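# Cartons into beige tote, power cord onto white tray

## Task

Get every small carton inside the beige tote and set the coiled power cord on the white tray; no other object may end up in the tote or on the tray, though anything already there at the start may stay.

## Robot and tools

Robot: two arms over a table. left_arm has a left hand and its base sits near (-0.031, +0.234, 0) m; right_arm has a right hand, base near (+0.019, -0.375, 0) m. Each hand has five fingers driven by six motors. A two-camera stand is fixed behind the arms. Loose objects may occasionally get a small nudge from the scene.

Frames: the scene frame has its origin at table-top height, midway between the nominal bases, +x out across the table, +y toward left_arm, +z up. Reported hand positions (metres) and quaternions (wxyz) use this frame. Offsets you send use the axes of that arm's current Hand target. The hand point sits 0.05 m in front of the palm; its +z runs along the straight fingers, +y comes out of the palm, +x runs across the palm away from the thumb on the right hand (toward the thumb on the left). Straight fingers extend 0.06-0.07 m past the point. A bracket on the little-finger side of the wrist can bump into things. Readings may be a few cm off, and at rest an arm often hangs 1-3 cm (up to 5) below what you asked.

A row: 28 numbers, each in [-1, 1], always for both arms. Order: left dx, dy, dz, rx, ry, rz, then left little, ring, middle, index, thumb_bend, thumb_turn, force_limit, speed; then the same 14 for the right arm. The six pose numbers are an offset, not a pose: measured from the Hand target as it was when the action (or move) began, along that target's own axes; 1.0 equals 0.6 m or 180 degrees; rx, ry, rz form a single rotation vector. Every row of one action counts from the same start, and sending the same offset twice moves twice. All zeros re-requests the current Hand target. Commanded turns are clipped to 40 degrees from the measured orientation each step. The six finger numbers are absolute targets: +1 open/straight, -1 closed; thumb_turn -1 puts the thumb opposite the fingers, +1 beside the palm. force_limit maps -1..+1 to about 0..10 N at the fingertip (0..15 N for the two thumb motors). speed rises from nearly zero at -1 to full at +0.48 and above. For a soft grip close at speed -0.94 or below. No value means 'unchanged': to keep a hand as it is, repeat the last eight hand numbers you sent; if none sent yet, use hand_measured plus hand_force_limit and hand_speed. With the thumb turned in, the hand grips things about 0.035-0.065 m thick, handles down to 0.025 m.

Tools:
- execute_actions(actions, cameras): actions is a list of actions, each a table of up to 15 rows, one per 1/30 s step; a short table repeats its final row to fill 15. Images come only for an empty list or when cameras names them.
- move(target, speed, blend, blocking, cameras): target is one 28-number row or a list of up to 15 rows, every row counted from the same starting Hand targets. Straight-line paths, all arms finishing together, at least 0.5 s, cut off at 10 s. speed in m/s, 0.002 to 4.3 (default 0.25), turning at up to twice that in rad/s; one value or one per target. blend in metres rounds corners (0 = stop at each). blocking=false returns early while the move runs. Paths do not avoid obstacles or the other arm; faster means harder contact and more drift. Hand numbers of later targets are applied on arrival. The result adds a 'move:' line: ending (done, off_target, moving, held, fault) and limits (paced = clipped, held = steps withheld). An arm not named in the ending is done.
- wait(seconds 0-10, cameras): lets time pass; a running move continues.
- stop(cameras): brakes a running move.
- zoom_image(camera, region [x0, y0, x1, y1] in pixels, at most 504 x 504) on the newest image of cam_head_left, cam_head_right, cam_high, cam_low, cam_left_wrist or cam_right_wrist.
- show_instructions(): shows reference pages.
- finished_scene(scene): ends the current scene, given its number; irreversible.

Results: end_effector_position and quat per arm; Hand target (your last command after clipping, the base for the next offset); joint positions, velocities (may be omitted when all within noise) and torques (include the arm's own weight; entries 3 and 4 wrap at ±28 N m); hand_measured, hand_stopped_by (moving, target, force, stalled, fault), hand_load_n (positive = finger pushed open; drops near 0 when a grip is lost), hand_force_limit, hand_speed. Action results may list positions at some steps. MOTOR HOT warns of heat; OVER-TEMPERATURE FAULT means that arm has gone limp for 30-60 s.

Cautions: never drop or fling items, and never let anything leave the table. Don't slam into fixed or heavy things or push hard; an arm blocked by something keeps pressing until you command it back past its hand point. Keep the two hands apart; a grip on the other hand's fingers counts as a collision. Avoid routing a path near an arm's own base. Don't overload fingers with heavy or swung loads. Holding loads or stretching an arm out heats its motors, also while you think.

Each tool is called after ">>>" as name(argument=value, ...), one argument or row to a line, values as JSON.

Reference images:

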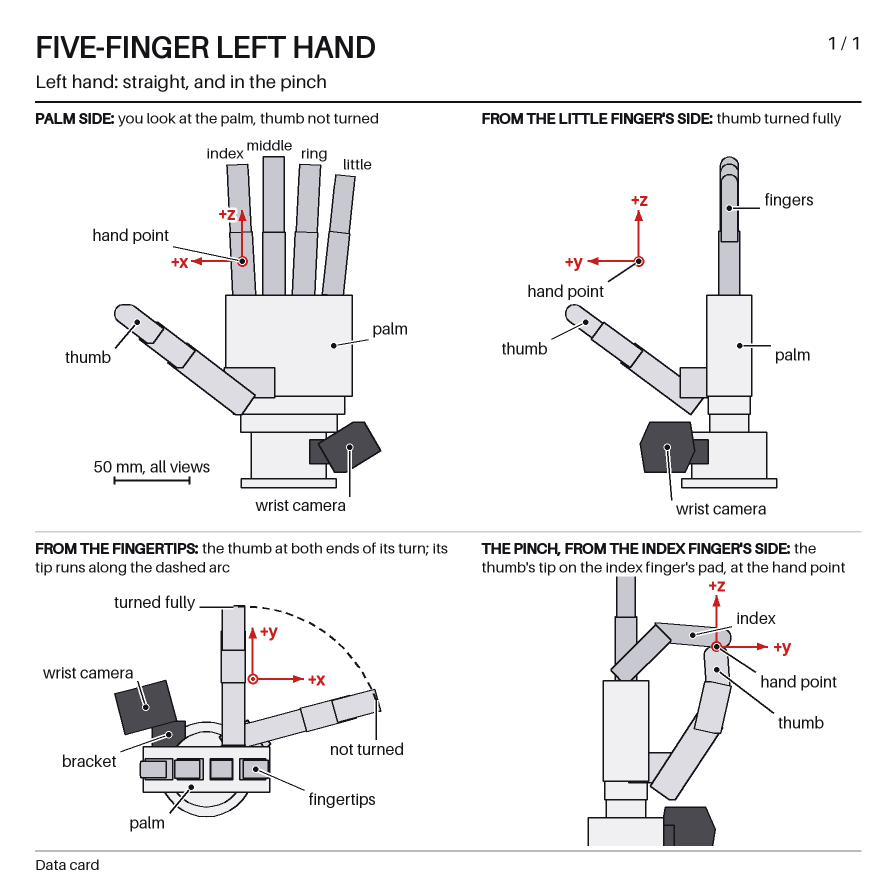

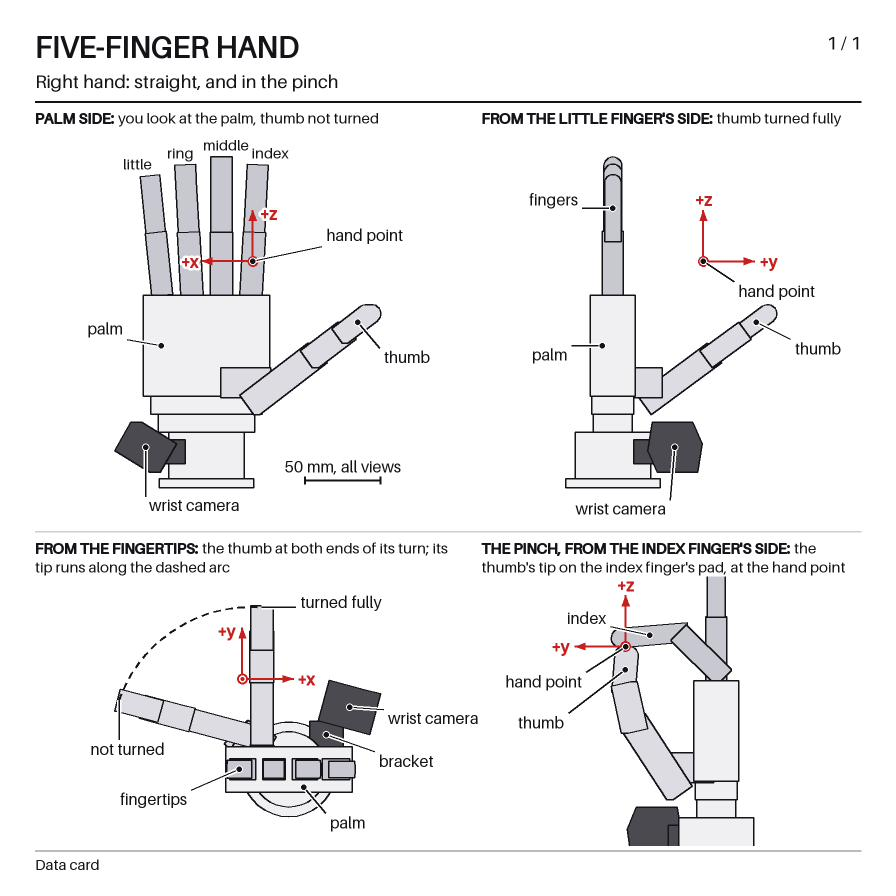

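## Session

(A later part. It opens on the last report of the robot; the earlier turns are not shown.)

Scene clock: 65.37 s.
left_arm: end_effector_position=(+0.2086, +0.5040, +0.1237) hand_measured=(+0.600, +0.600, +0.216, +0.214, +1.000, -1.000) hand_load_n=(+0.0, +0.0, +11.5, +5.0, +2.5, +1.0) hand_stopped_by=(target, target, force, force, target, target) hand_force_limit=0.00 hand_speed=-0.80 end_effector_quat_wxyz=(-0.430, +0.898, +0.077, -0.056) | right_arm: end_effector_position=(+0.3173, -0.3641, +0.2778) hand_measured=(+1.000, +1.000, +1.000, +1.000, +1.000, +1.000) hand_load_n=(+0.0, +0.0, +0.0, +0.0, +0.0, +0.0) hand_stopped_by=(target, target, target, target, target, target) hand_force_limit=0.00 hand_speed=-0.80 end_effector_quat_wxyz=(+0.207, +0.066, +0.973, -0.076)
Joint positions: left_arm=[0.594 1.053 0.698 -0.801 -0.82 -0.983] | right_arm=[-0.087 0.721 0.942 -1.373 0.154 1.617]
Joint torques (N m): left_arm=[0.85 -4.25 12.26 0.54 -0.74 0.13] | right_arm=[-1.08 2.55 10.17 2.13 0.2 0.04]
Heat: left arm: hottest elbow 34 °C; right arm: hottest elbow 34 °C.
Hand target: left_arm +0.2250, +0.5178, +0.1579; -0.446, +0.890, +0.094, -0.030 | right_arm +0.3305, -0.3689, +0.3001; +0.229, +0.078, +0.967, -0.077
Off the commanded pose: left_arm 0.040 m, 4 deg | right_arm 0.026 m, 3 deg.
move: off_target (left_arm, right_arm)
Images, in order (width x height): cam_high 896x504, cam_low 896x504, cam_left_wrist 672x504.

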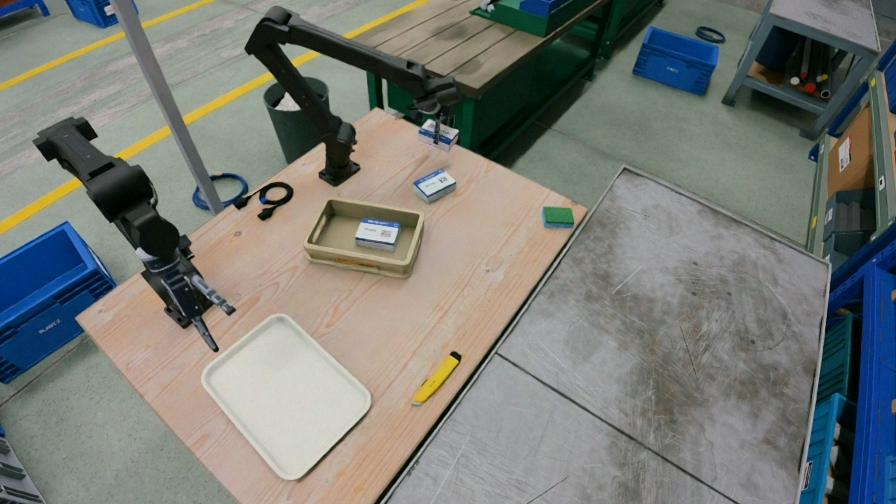

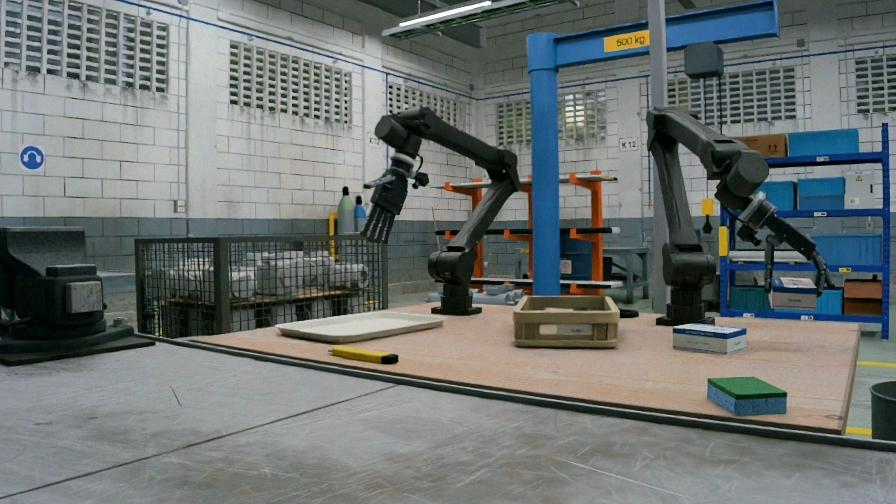

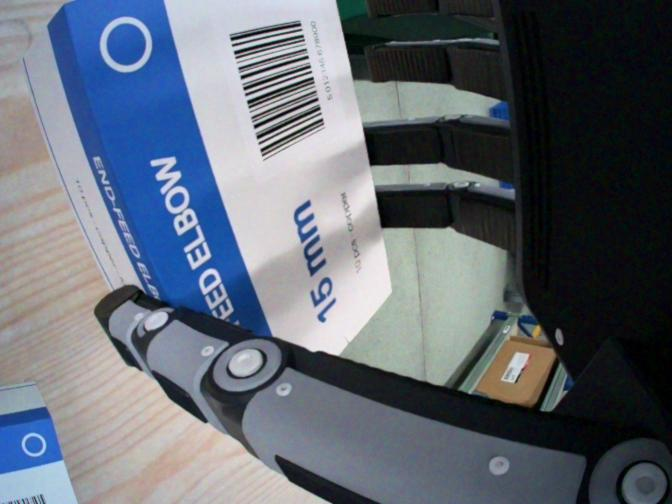

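>>> move(
  target=[0,0,0,0,0,0, 0.6,0.6,-0.3,-0.3,1,-1,0.0,-0.8, 0.45,0.636,-0.2195,-0.184,0.0454,-0.673, 1,1,1,1,1,1,0,-0.8],
  speed=0.3,
  cameras=["all"],
)

>>> zoom_image(
  camera="cam_head_left",
  region=[380, 220, 580, 430],
)

>>> zoom_image(
  camera="cam_head_right",
  region=[380, 220, 580, 430],
)

Scene clock: 71.23 s.
left_arm: end_effector_position=(+0.2086, +0.5040, +0.1237) hand_measured=(+0.600, +0.600, +0.216, +0.214, +1.000, -1.000) hand_load_n=(+0.0, +0.0, +11.0, +5.0, +2.0, +1.0) hand_stopped_by=(target, target, force, force, target, target) hand_force_limit=0.00 hand_speed=-0.80 end_effector_quat_wxyz=(-0.430, +0.898, +0.077, -0.056) | right_arm: end_effector_position=(+0.1059, +0.0480, +0.2455) hand_measured=(+1.000, +1.000, +1.000, +1.000, +1.000, +1.000) hand_load_n=(+0.0, +0.0, +0.0, +0.0, +0.0, +0.0) hand_stopped_by=(target, target, target, target, target, target) hand_force_limit=0.00 hand_speed=-0.80 end_effector_quat_wxyz=(+0.002, +0.837, -0.547, +0.002)
Joint positions: left_arm=[0.594 1.053 0.698 -0.801 -0.82 -0.983] | right_arm=[1.188 1.508 1.511 -1.578 0.002 0.806]
Joint torques (N m): left_arm=[0.79 -4.25 12.26 0.53 -0.75 0.14] | right_arm=[0.44 -10.7 9.55 0.03 -0.05 -0.17]
Heat: left arm: hottest elbow 35 °C; right arm: hottest elbow 34 °C.
Hand target: left_arm +0.2250, +0.5179, +0.1579; -0.446, +0.890, +0.094, -0.030 | right_arm +0.1066, +0.0593, +0.2504; -0.001, +0.843, -0.539, +0.000
Off the commanded pose: left_arm 0.040 m, 4 deg | right_arm 0.012 m, 1 deg.
move: off_target (left_arm, right_arm)

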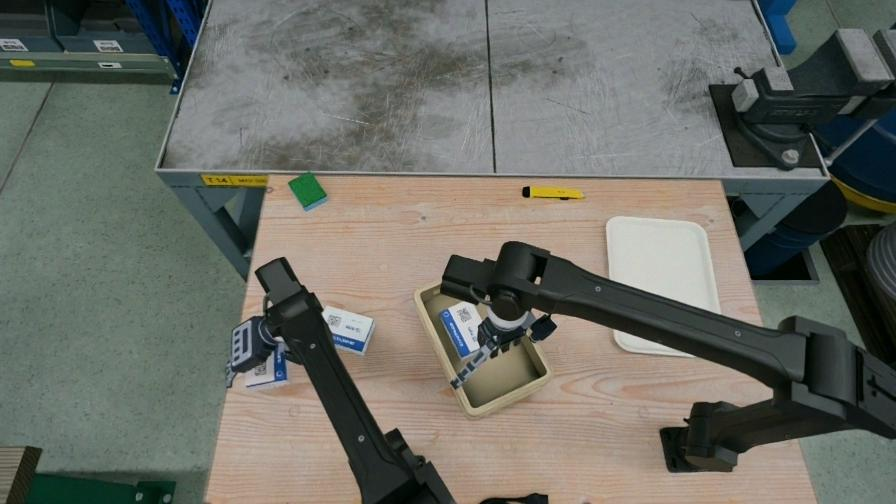

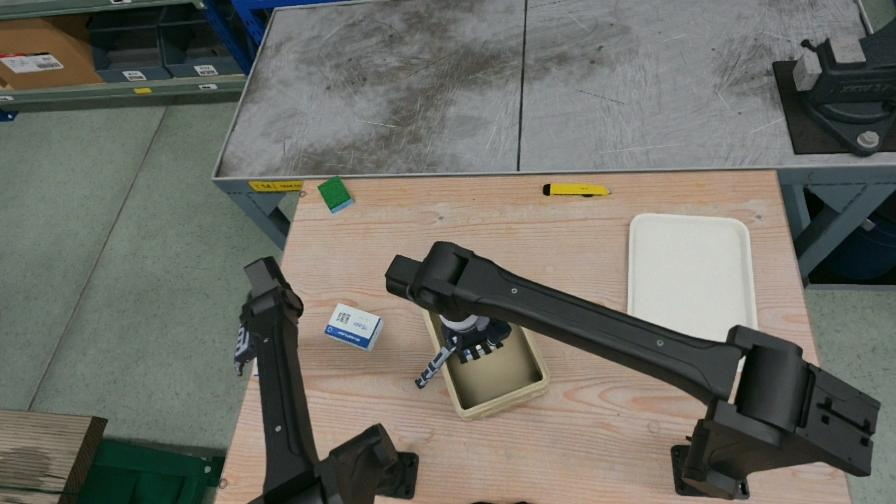

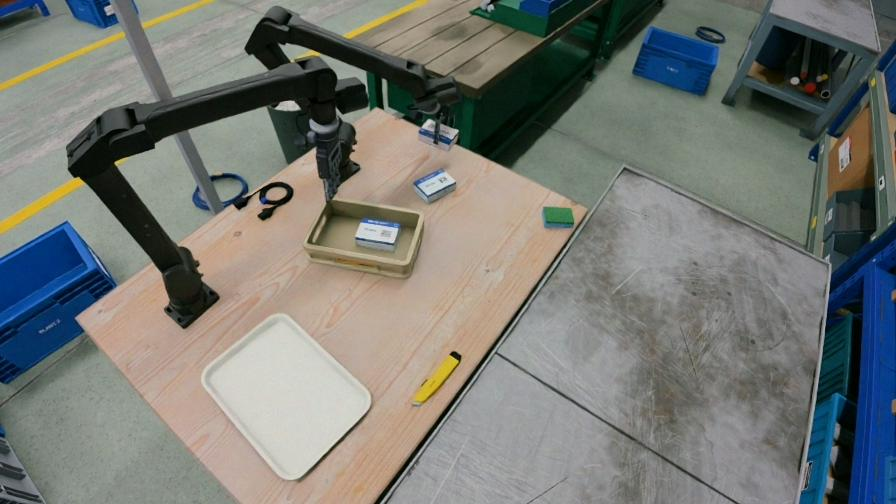

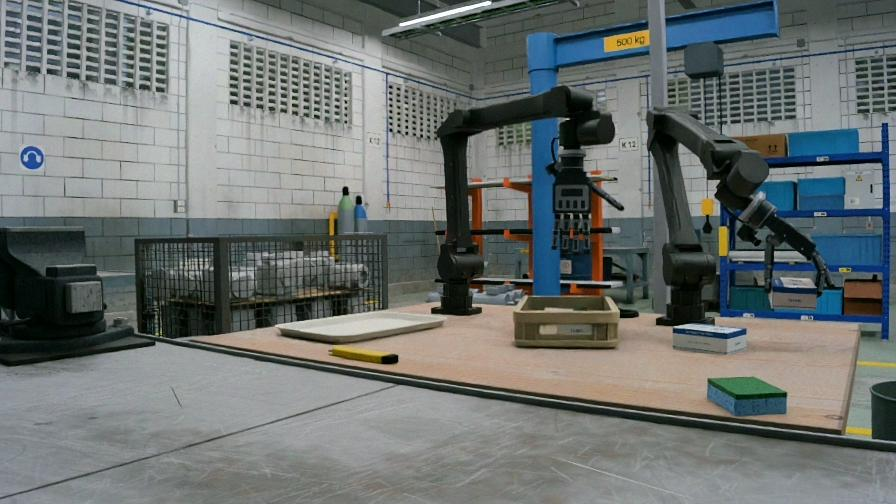

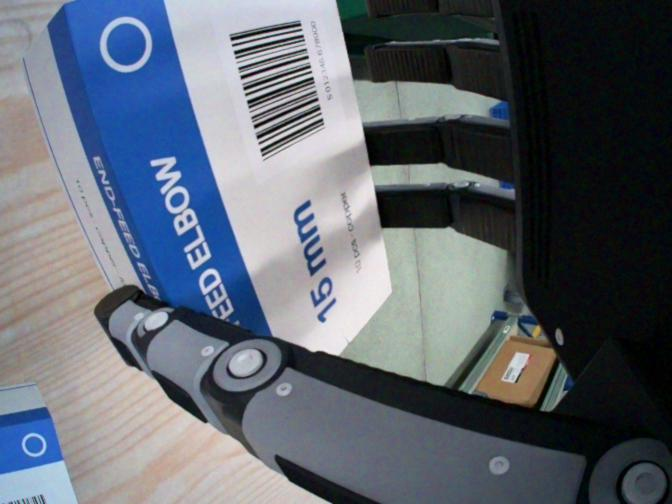

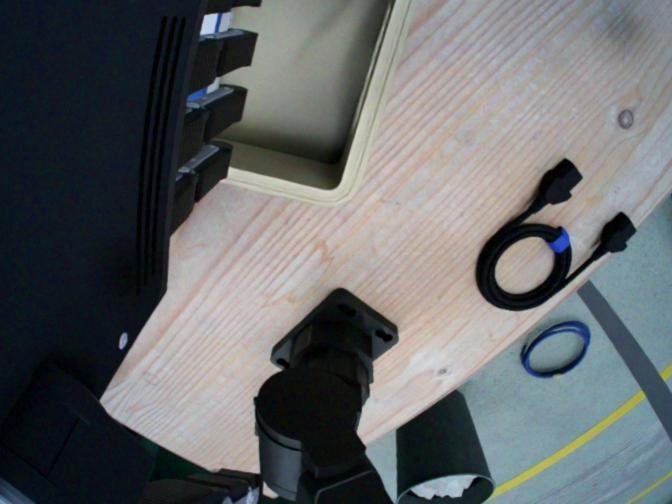

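Scaled by 2.400 from the camera's 896x504 image, which has a finer 1280x720 frame.

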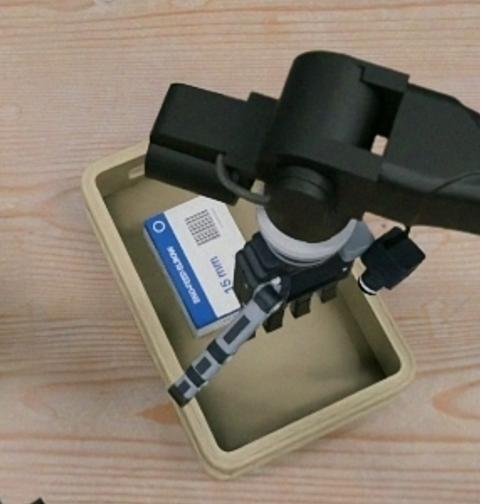

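Scaled by 2.400 from the camera's 896x504 image, which has a finer 1280x720 frame.

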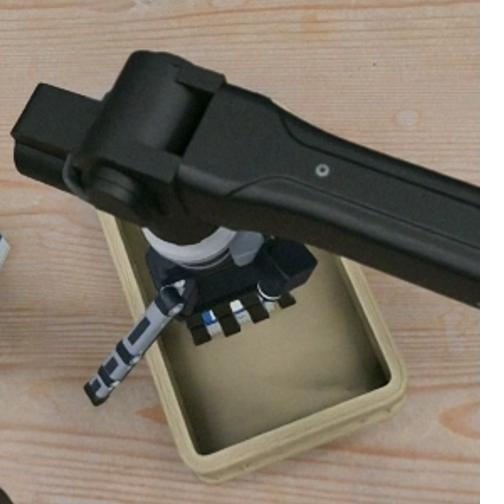

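>>> move(
  target=[0,0,0,0,0,0, 0.6,0.6,-0.3,-0.3,1,-1,0.0,-0.8, -0.0127,-0.0162,0.1917,0,0,0, 1,1,1,1,1,1,0,-0.8],
  speed=0.2,
  cameras=["all"],
)

>>> zoom_image(
  camera="cam_head_left",
  region=[380, 220, 580, 430],
)

>>> zoom_image(
  camera="cam_head_right",
  region=[380, 220, 580, 430],
)

>>> zoom_image(
  camera="cam_high",
  region=[270, 120, 450, 300],
)

Scene clock: 72.93 s.
left_arm: end_effector_position=(+0.2086, +0.5040, +0.1237) hand_measured=(+0.600, +0.600, +0.216, +0.214, +1.000, -1.000) hand_load_n=(+0.0, +0.0, +11.0, +5.0, +2.0, +1.0) hand_stopped_by=(target, target, force, force, target, target) hand_force_limit=0.00 hand_speed=-0.80 end_effector_quat_wxyz=(-0.430, +0.898, +0.077, -0.056) | right_arm: end_effector_position=(+0.1139, +0.0693, +0.1470) hand_measured=(+1.000, +1.000, +1.000, +1.000, +1.000, +1.000) hand_load_n=(+0.0, +0.0, +0.0, +0.0, +0.0, +0.0) hand_stopped_by=(target, target, target, target, target, target) hand_force_limit=0.00 hand_speed=-0.80 end_effector_quat_wxyz=(-0.010, +0.838, -0.545, -0.001)
Joint positions: left_arm=[0.594 1.053 0.698 -0.801 -0.82 -0.983] | right_arm=[1.188 1.582 1.337 -1.306 0.002 0.802]
Joint torques (N m): left_arm=[0.73 -4.37 12.26 0.53 -0.74 0.15] | right_arm=[0.44 -11.11 6.05 0.75 0 -0.2]
Heat: left arm: hottest elbow 35 °C; right arm: hottest elbow 35 °C.
Hand target: left_arm +0.2250, +0.5179, +0.1579; -0.446, +0.890, +0.094, -0.030 | right_arm +0.1124, +0.0705, +0.1355; -0.001, +0.843, -0.538, +0.000
Off the commanded pose: left_arm 0.040 m, 4 deg | right_arm 0.012 m, 1 deg.
move: off_target (left_arm, right_arm)

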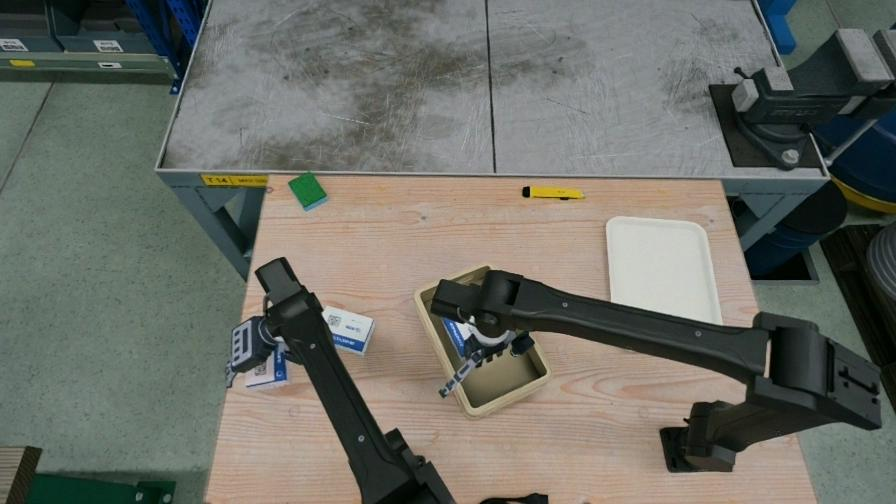

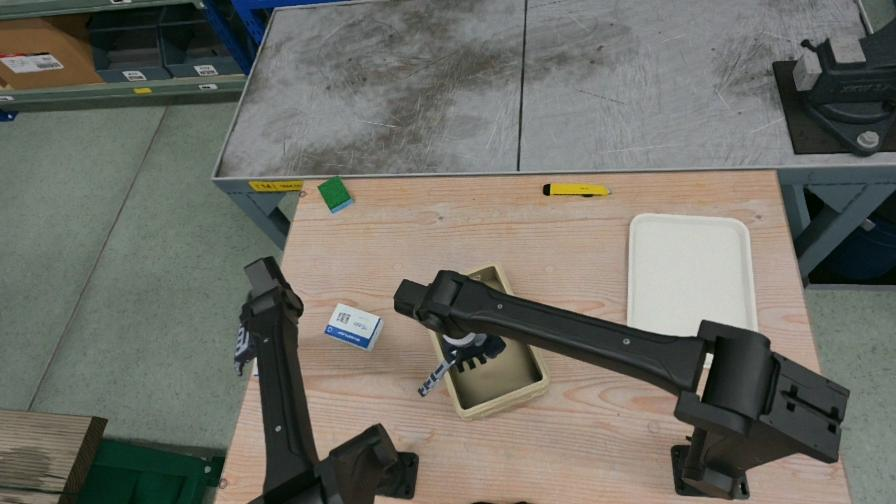

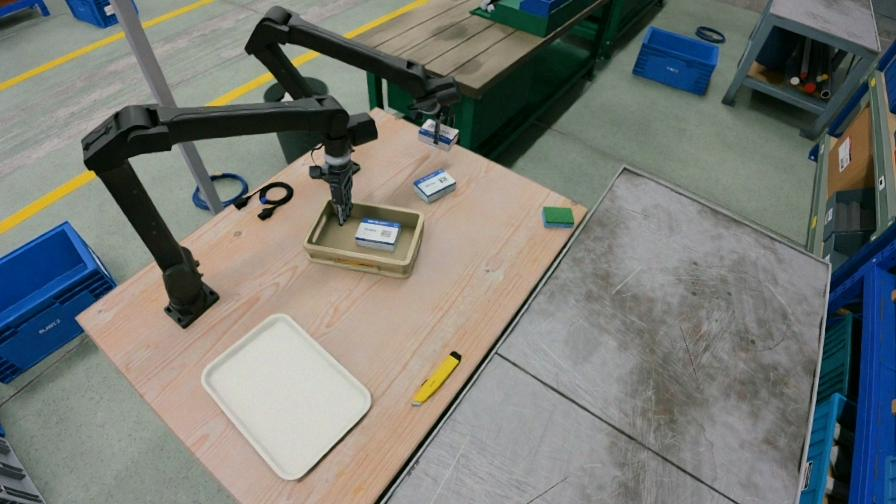

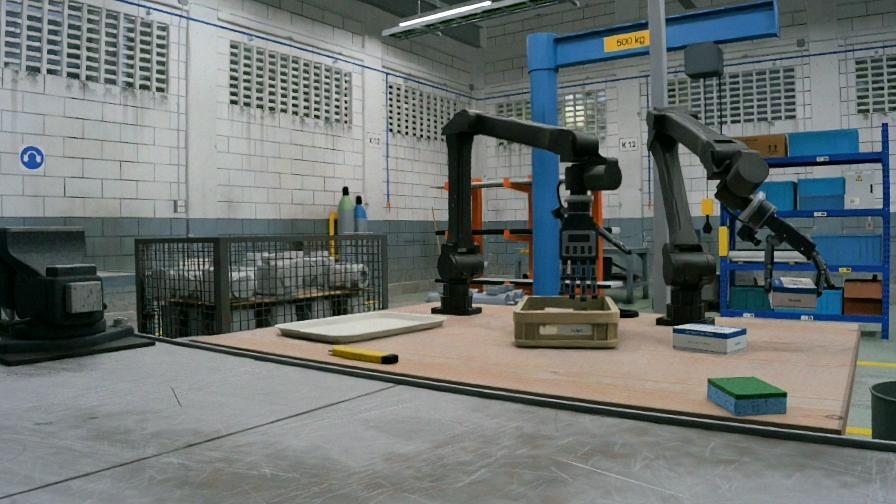

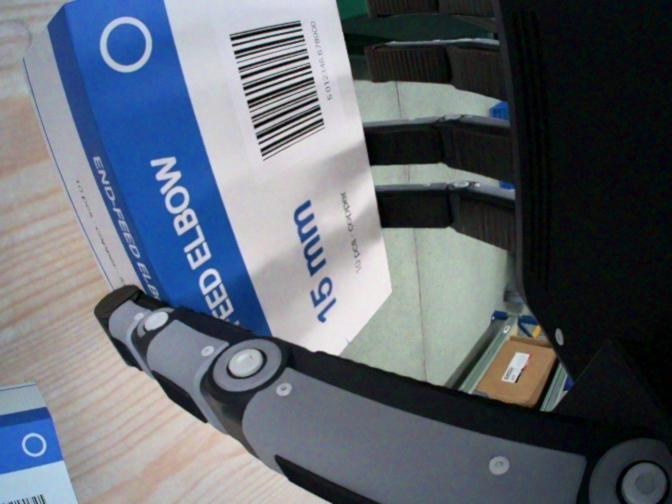

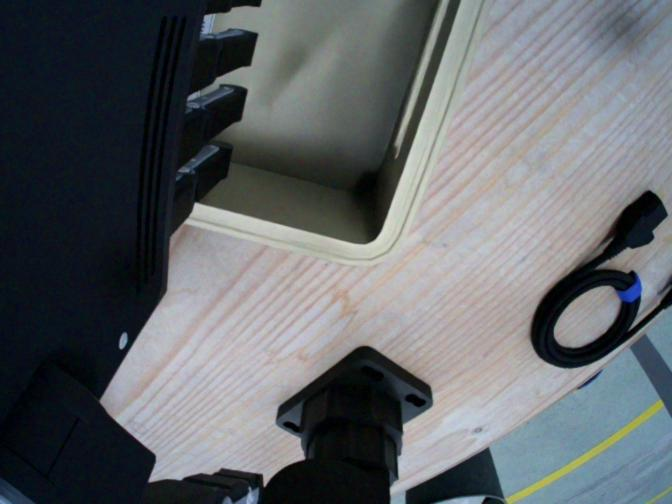

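Scaled by 2.400 from the camera's 896x504 image, which has a finer 1280x720 frame.

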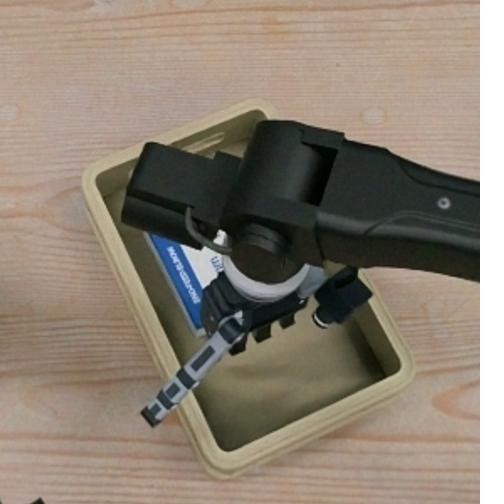

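Scaled by 2.400 from the camera's 896x504 image, which has a finer 1280x720 frame.

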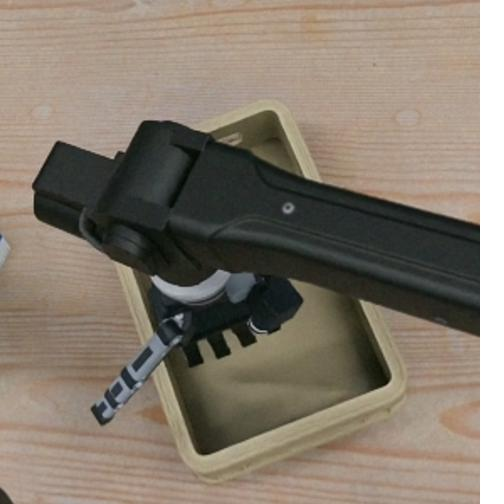

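Scaled by 2.800 from the camera's 896x504 image, which has a finer 1280x720 frame.

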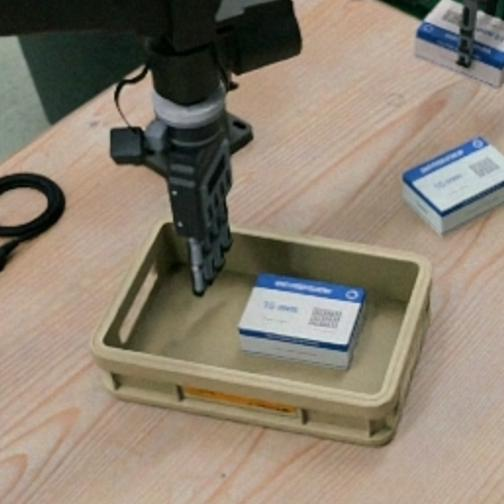

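>>> move(
  target=[0,0,0,0,0,0, 0.6,0.6,-0.3,-0.3,1,-1,0.0,-0.8, 0,0,0.0833,0,0,0, 1,1,1,1,1,1,0,-0.8],
  speed=0.12,
  cameras=["cam_head_left","cam_head_right","cam_high","cam_low","cam_right_wrist"],
)

>>> zoom_image(
  camera="cam_head_left",
  region=[380, 220, 580, 430],
)

>>> zoom_image(
  camera="cam_low",
  region=[500, 270, 620, 360],
)

>>> zoom_image(
  camera="cam_high",
  region=[270, 120, 450, 300],
)

Scene clock: 74.73 s.
left_arm: end_effector_position=(+0.2086, +0.5040, +0.1237) hand_measured=(+0.600, +0.600, +0.216, +0.214, +1.000, -1.000) hand_load_n=(+0.0, +0.0, +11.5, +5.0, +2.0, +1.0) hand_stopped_by=(target, target, force, force, target, target) hand_force_limit=0.00 hand_speed=-0.80 end_effector_quat_wxyz=(-0.430, +0.898, +0.077, -0.056) | right_arm: end_effector_position=(+0.1147, +0.0716, +0.0995) hand_measured=(+1.000, +1.000, +1.000, +1.000, +1.000, +1.000) hand_load_n=(+0.0, +0.0, +0.0, +0.0, +0.0, +0.0) hand_stopped_by=(target, target, target, target, target, target) hand_force_limit=0.00 hand_speed=-0.80 end_effector_quat_wxyz=(-0.013, +0.838, -0.545, -0.002)
Joint positions: left_arm=[0.594 1.053 0.698 -0.801 -0.82 -0.983] | right_arm=[1.188 1.621 1.254 -1.178 0.002 0.802]
Joint torques (N m): left_arm=[0.85 -4.25 12.26 0.5 -0.75 0.14] | right_arm=[0.03 -11.75 5.67 0.9 -0.05 -0.23]
Heat: left arm: hottest elbow 36 °C; right arm: hottest elbow 35 °C.
Hand target: left_arm +0.2250, +0.5179, +0.1579; -0.446, +0.890, +0.094, -0.030 | right_arm +0.1125, +0.0707, +0.0856; -0.001, +0.843, -0.539, +0.000
Off the commanded pose: left_arm 0.040 m, 4 deg | right_arm 0.014 m, 2 deg.
move: off_target (left_arm, right_arm)
Images, in order (width x height): cam_head_left 896x504, cam_head_right 896x504, cam_high 896x504, cam_low 896x504, cam_right_wrist 672x504.

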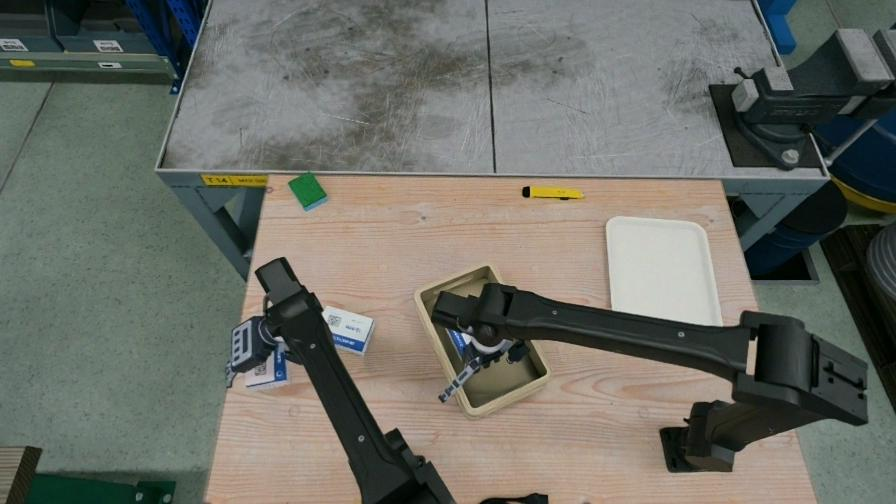

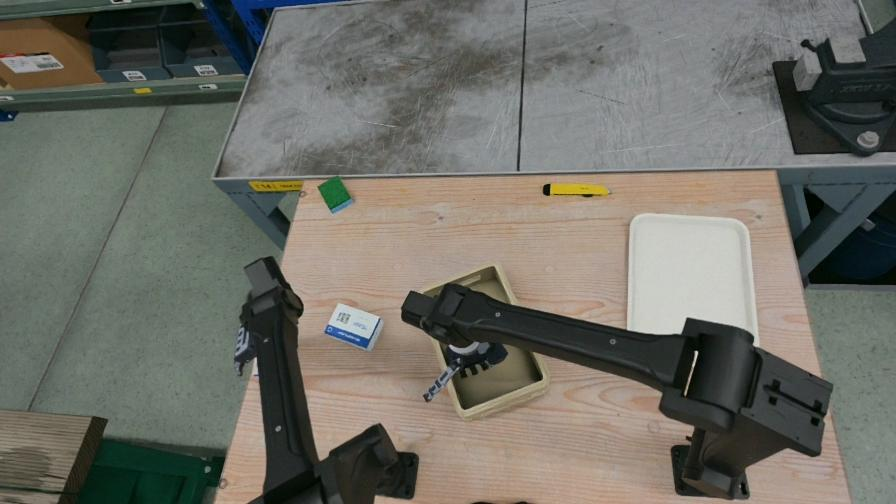

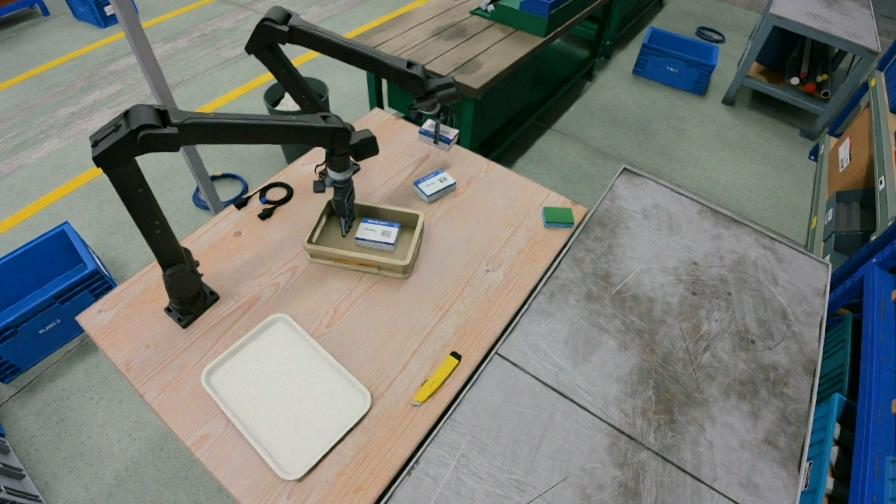

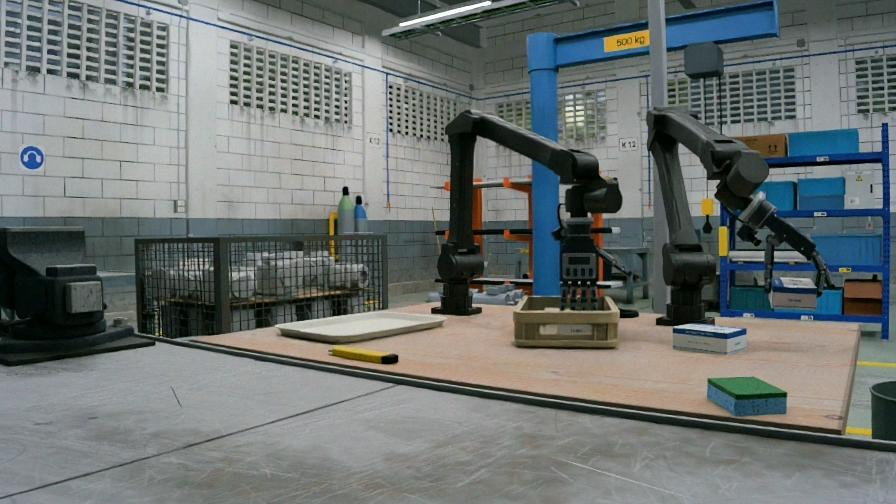

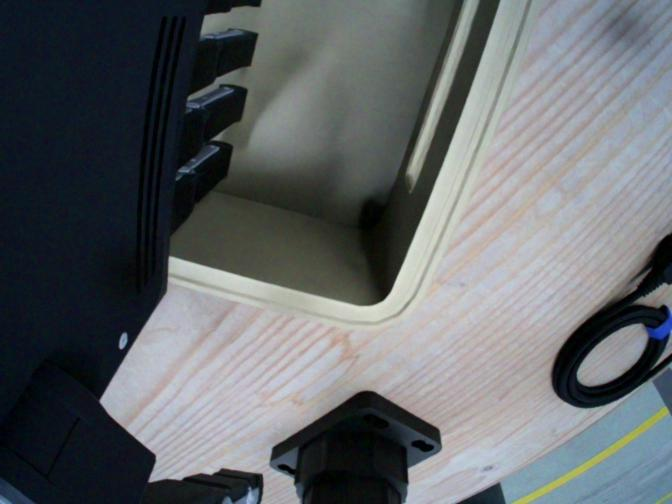

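Scaled by 2.400 from the camera's 896x504 image, which has a finer 1280x720 frame.

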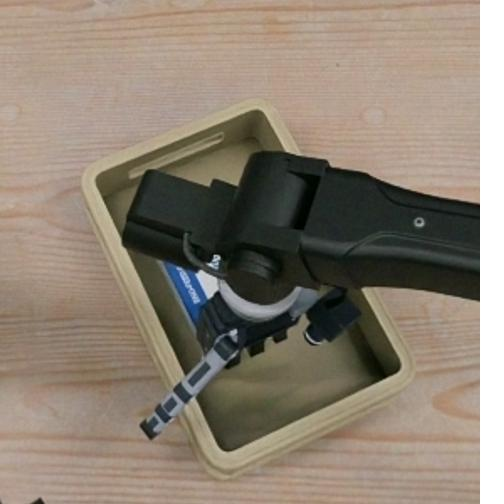

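Scaled by 4.200 from the camera's 896x504 image, which has a finer 1280x720 frame.

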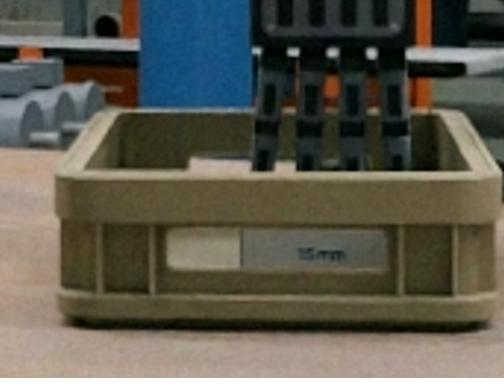

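Scaled by 2.800 from the camera's 896x504 image, which has a finer 1280x720 frame.

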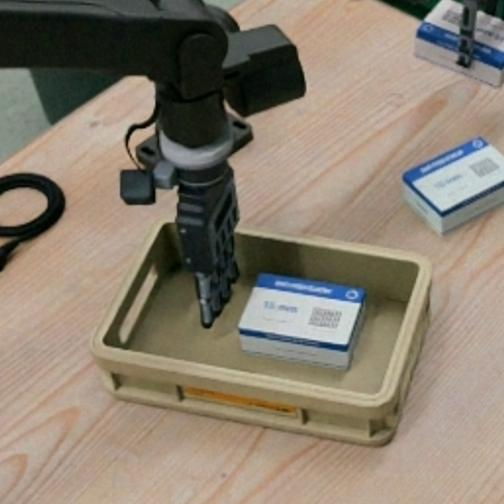

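>>> move(
  target=[
    [0,0,0,0,0,0, 0.6,0.6,-0.3,-0.3,1,-1,0.0,-0.8, 0,0,0.0233,0,0,0, 1,1,1,1,1,1,0,-0.8],
    [0,0,0,0,0,0, 0.6,0.6,-0.3,-0.3,1,-1,0.0,-0.8, 0,-0.08,0.0233,0,0,0, 1,1,1,1,1,1,0,-0.8],
  ],
  speed=0.07,
  cameras=["cam_head_left","cam_head_right","cam_high","cam_low","cam_right_wrist"],
)

>>> zoom_image(
  camera="cam_low",
  region=[500, 270, 620, 360],
)

>>> zoom_image(
  camera="cam_high",
  region=[270, 120, 450, 300],
)

Scene clock: 77.10 s.
left_arm: end_effector_position=(+0.2086, +0.5040, +0.1237) hand_measured=(+0.600, +0.600, +0.216, +0.214, +1.000, -1.000) hand_load_n=(+0.0, +0.0, +11.0, +5.0, +2.0, +1.0) hand_stopped_by=(target, target, force, force, target, target) hand_force_limit=0.00 hand_speed=-0.80 end_effector_quat_wxyz=(-0.430, +0.898, +0.077, -0.056) | right_arm: end_effector_position=(+0.1421, +0.0841, +0.0886) hand_measured=(+1.000, +1.000, +1.000, +1.000, +1.000, +1.000) hand_load_n=(+0.0, +0.0, -2.5, +0.0, +0.0, +0.0) hand_stopped_by=(target, target, target, target, target, target) hand_force_limit=0.00 hand_speed=-0.80 end_effector_quat_wxyz=(-0.012, +0.844, -0.537, -0.007)
Joint positions: left_arm=[0.594 1.053 0.698 -0.801 -0.82 -0.983] | right_arm=[1.141 1.688 1.307 -1.163 -0.01 0.734]
Joint torques (N m): left_arm=[0.73 -4.13 12.26 0.53 -0.75 0.14] | right_arm=[-1.26 -10.81 7.75 0.53 0.34 -0.18]
Heat: left arm: hottest elbow 36 °C; right arm: hottest elbow 35 °C.
Hand target: left_arm +0.2250, +0.5179, +0.1579; -0.446, +0.890, +0.094, -0.030 | right_arm +0.1562, +0.0908, +0.0717; -0.001, +0.843, -0.539, +0.000
Off the commanded pose: left_arm 0.040 m, 4 deg | right_arm 0.023 m, 2 deg.
move: off_target (left_arm, right_arm)
Images, in order (width x height): cam_head_left 896x504, cam_head_right 896x504, cam_high 896x504, cam_low 896x504, cam_right_wrist 672x504.

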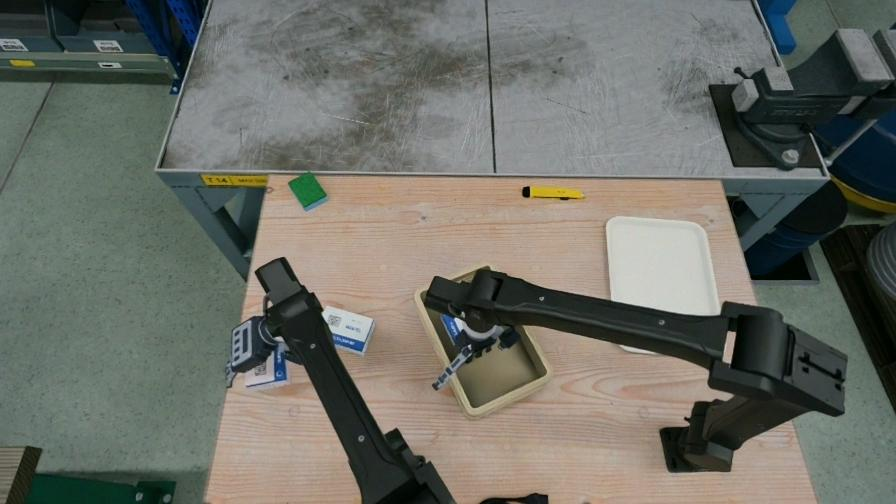

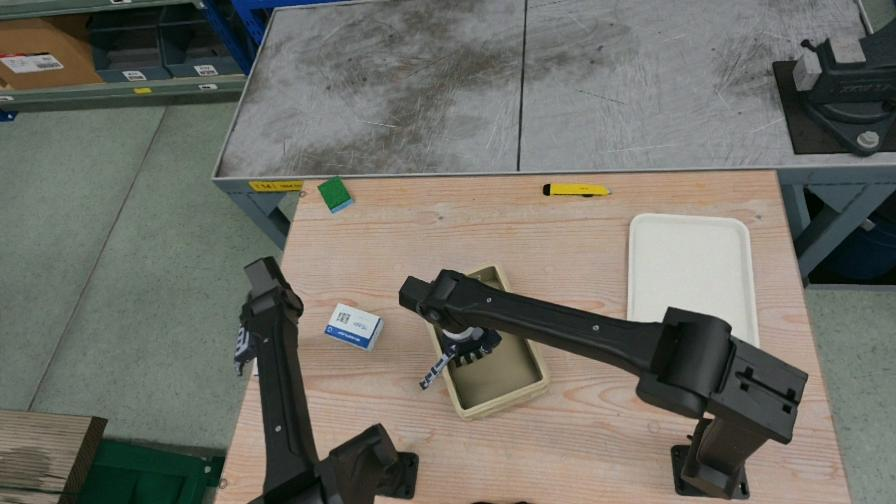

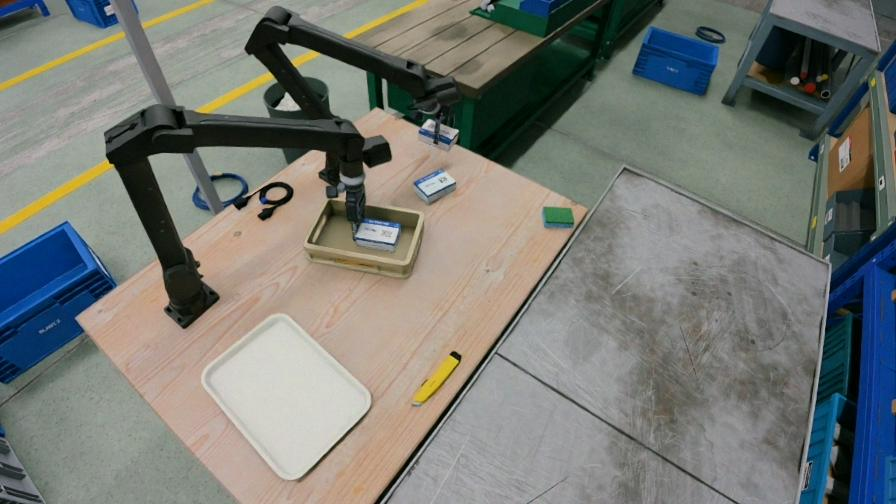

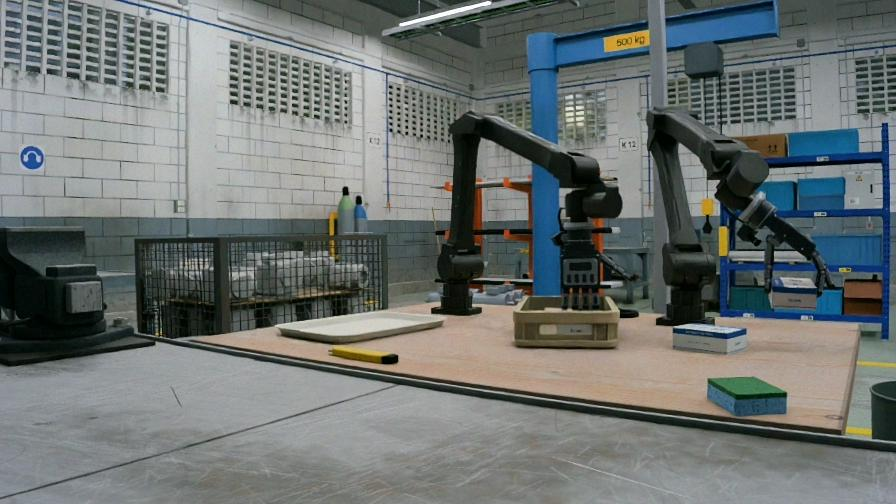

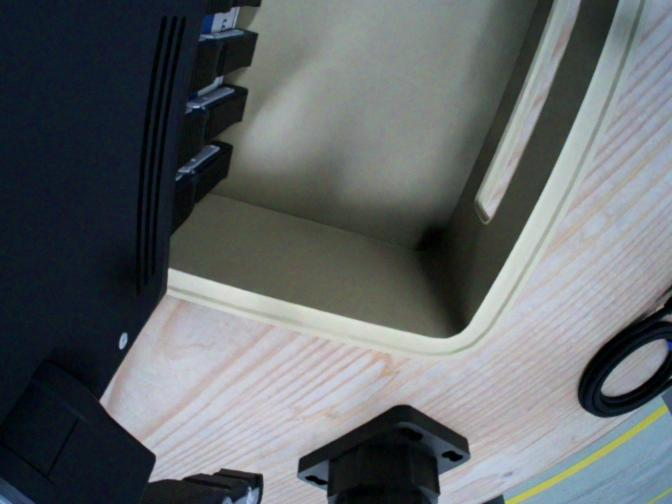

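Scaled by 4.200 from the camera's 896x504 image, which has a finer 1280x720 frame.

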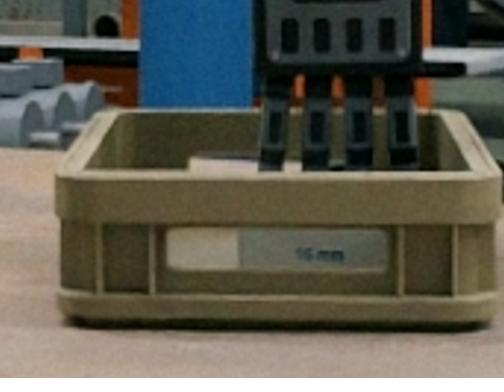

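Scaled by 2.800 from the camera's 896x504 image, which has a finer 1280x720 frame.

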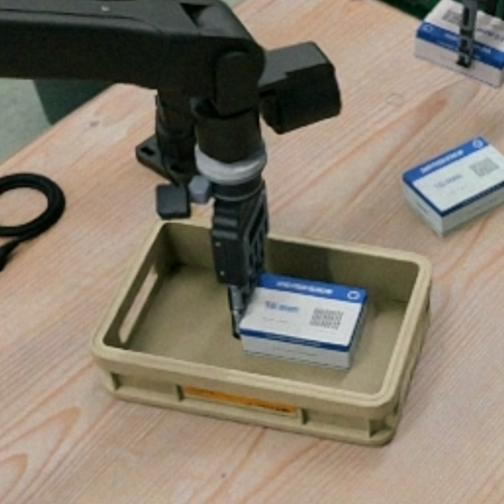

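>>> move(
  target=[0,0,0,0,0,0, 0.6,0.6,-0.3,-0.3,1,-1,0.0,-0.8, 0,-0.035,0,0,0,0, 1,1,1,1,1,1,0,-0.8],
  speed=0.05,
  cameras=["cam_high"],
)

>>> zoom_image(
  camera="cam_high",
  region=[270, 120, 450, 300],
)

Scene clock: 79.87 s.
left_arm: end_effector_position=(+0.2086, +0.5040, +0.1237) hand_measured=(+0.600, +0.600, +0.216, +0.214, +1.000, -1.000) hand_load_n=(+0.0, +0.0, +11.0, +5.0, +2.0, +1.0) hand_stopped_by=(target, target, force, force, target, target) hand_force_limit=0.00 hand_speed=-0.80 end_effector_quat_wxyz=(-0.430, +0.898, +0.077, -0.056) | right_arm: end_effector_position=(+0.1597, +0.0929, +0.0890) hand_measured=(+1.000, +1.000, +1.000, +1.000, +1.000, +1.000) hand_load_n=(+0.0, -0.5, -2.5, +0.0, +0.0, +0.0) hand_stopped_by=(target, target, target, target, target, target) hand_force_limit=0.00 hand_speed=-0.80 end_effector_quat_wxyz=(-0.011, +0.844, -0.536, -0.007)
Joint positions: left_arm=[0.594 1.053 0.698 -0.801 -0.82 -0.983] | right_arm=[1.115 1.725 1.358 -1.179 -0.011 0.707]
Joint torques (N m): left_arm=[0.79 -4.25 12.25 0.53 -0.75 0.14] | right_arm=[-1.49 -11.52 8.05 0.91 0.43 -0.24]
Heat: left arm: hottest elbow 36 °C; right arm: hottest elbow 35 °C.
Hand target: left_arm +0.2250, +0.5179, +0.1579; -0.446, +0.890, +0.094, -0.030 | right_arm +0.1751, +0.0996, +0.0716; -0.001, +0.843, -0.539, +0.000
Off the commanded pose: left_arm 0.040 m, 4 deg | right_arm 0.024 m, 1 deg.
move: off_target (left_arm, right_arm)
Images, in order (width x height): cam_high 896x504.

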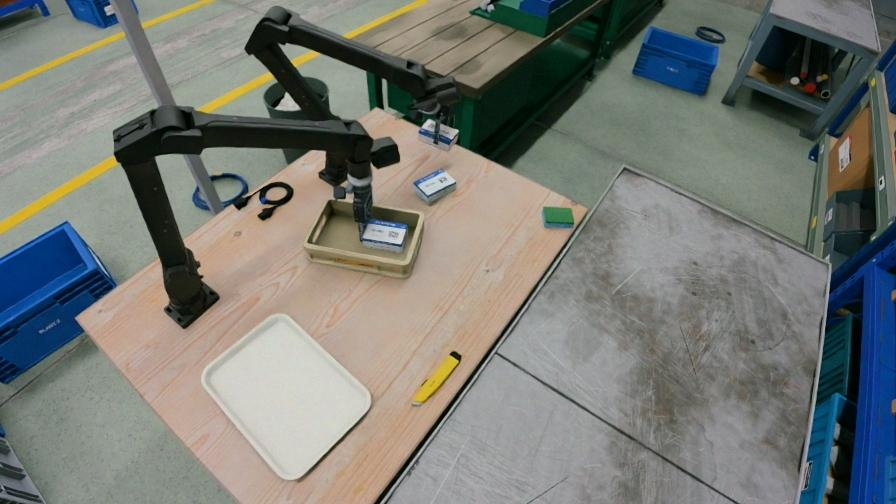

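Scaled by 2.800 from the camera's 896x504 image, which has a finer 1280x720 frame.

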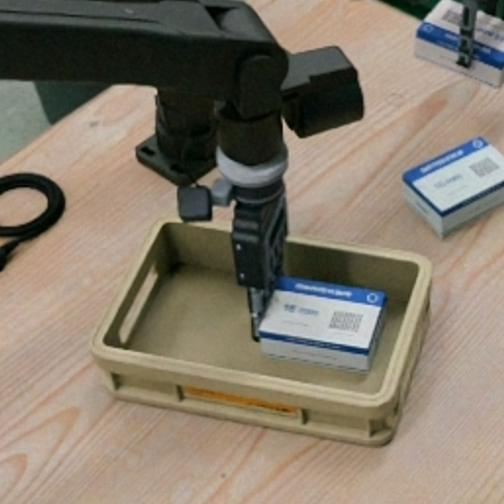

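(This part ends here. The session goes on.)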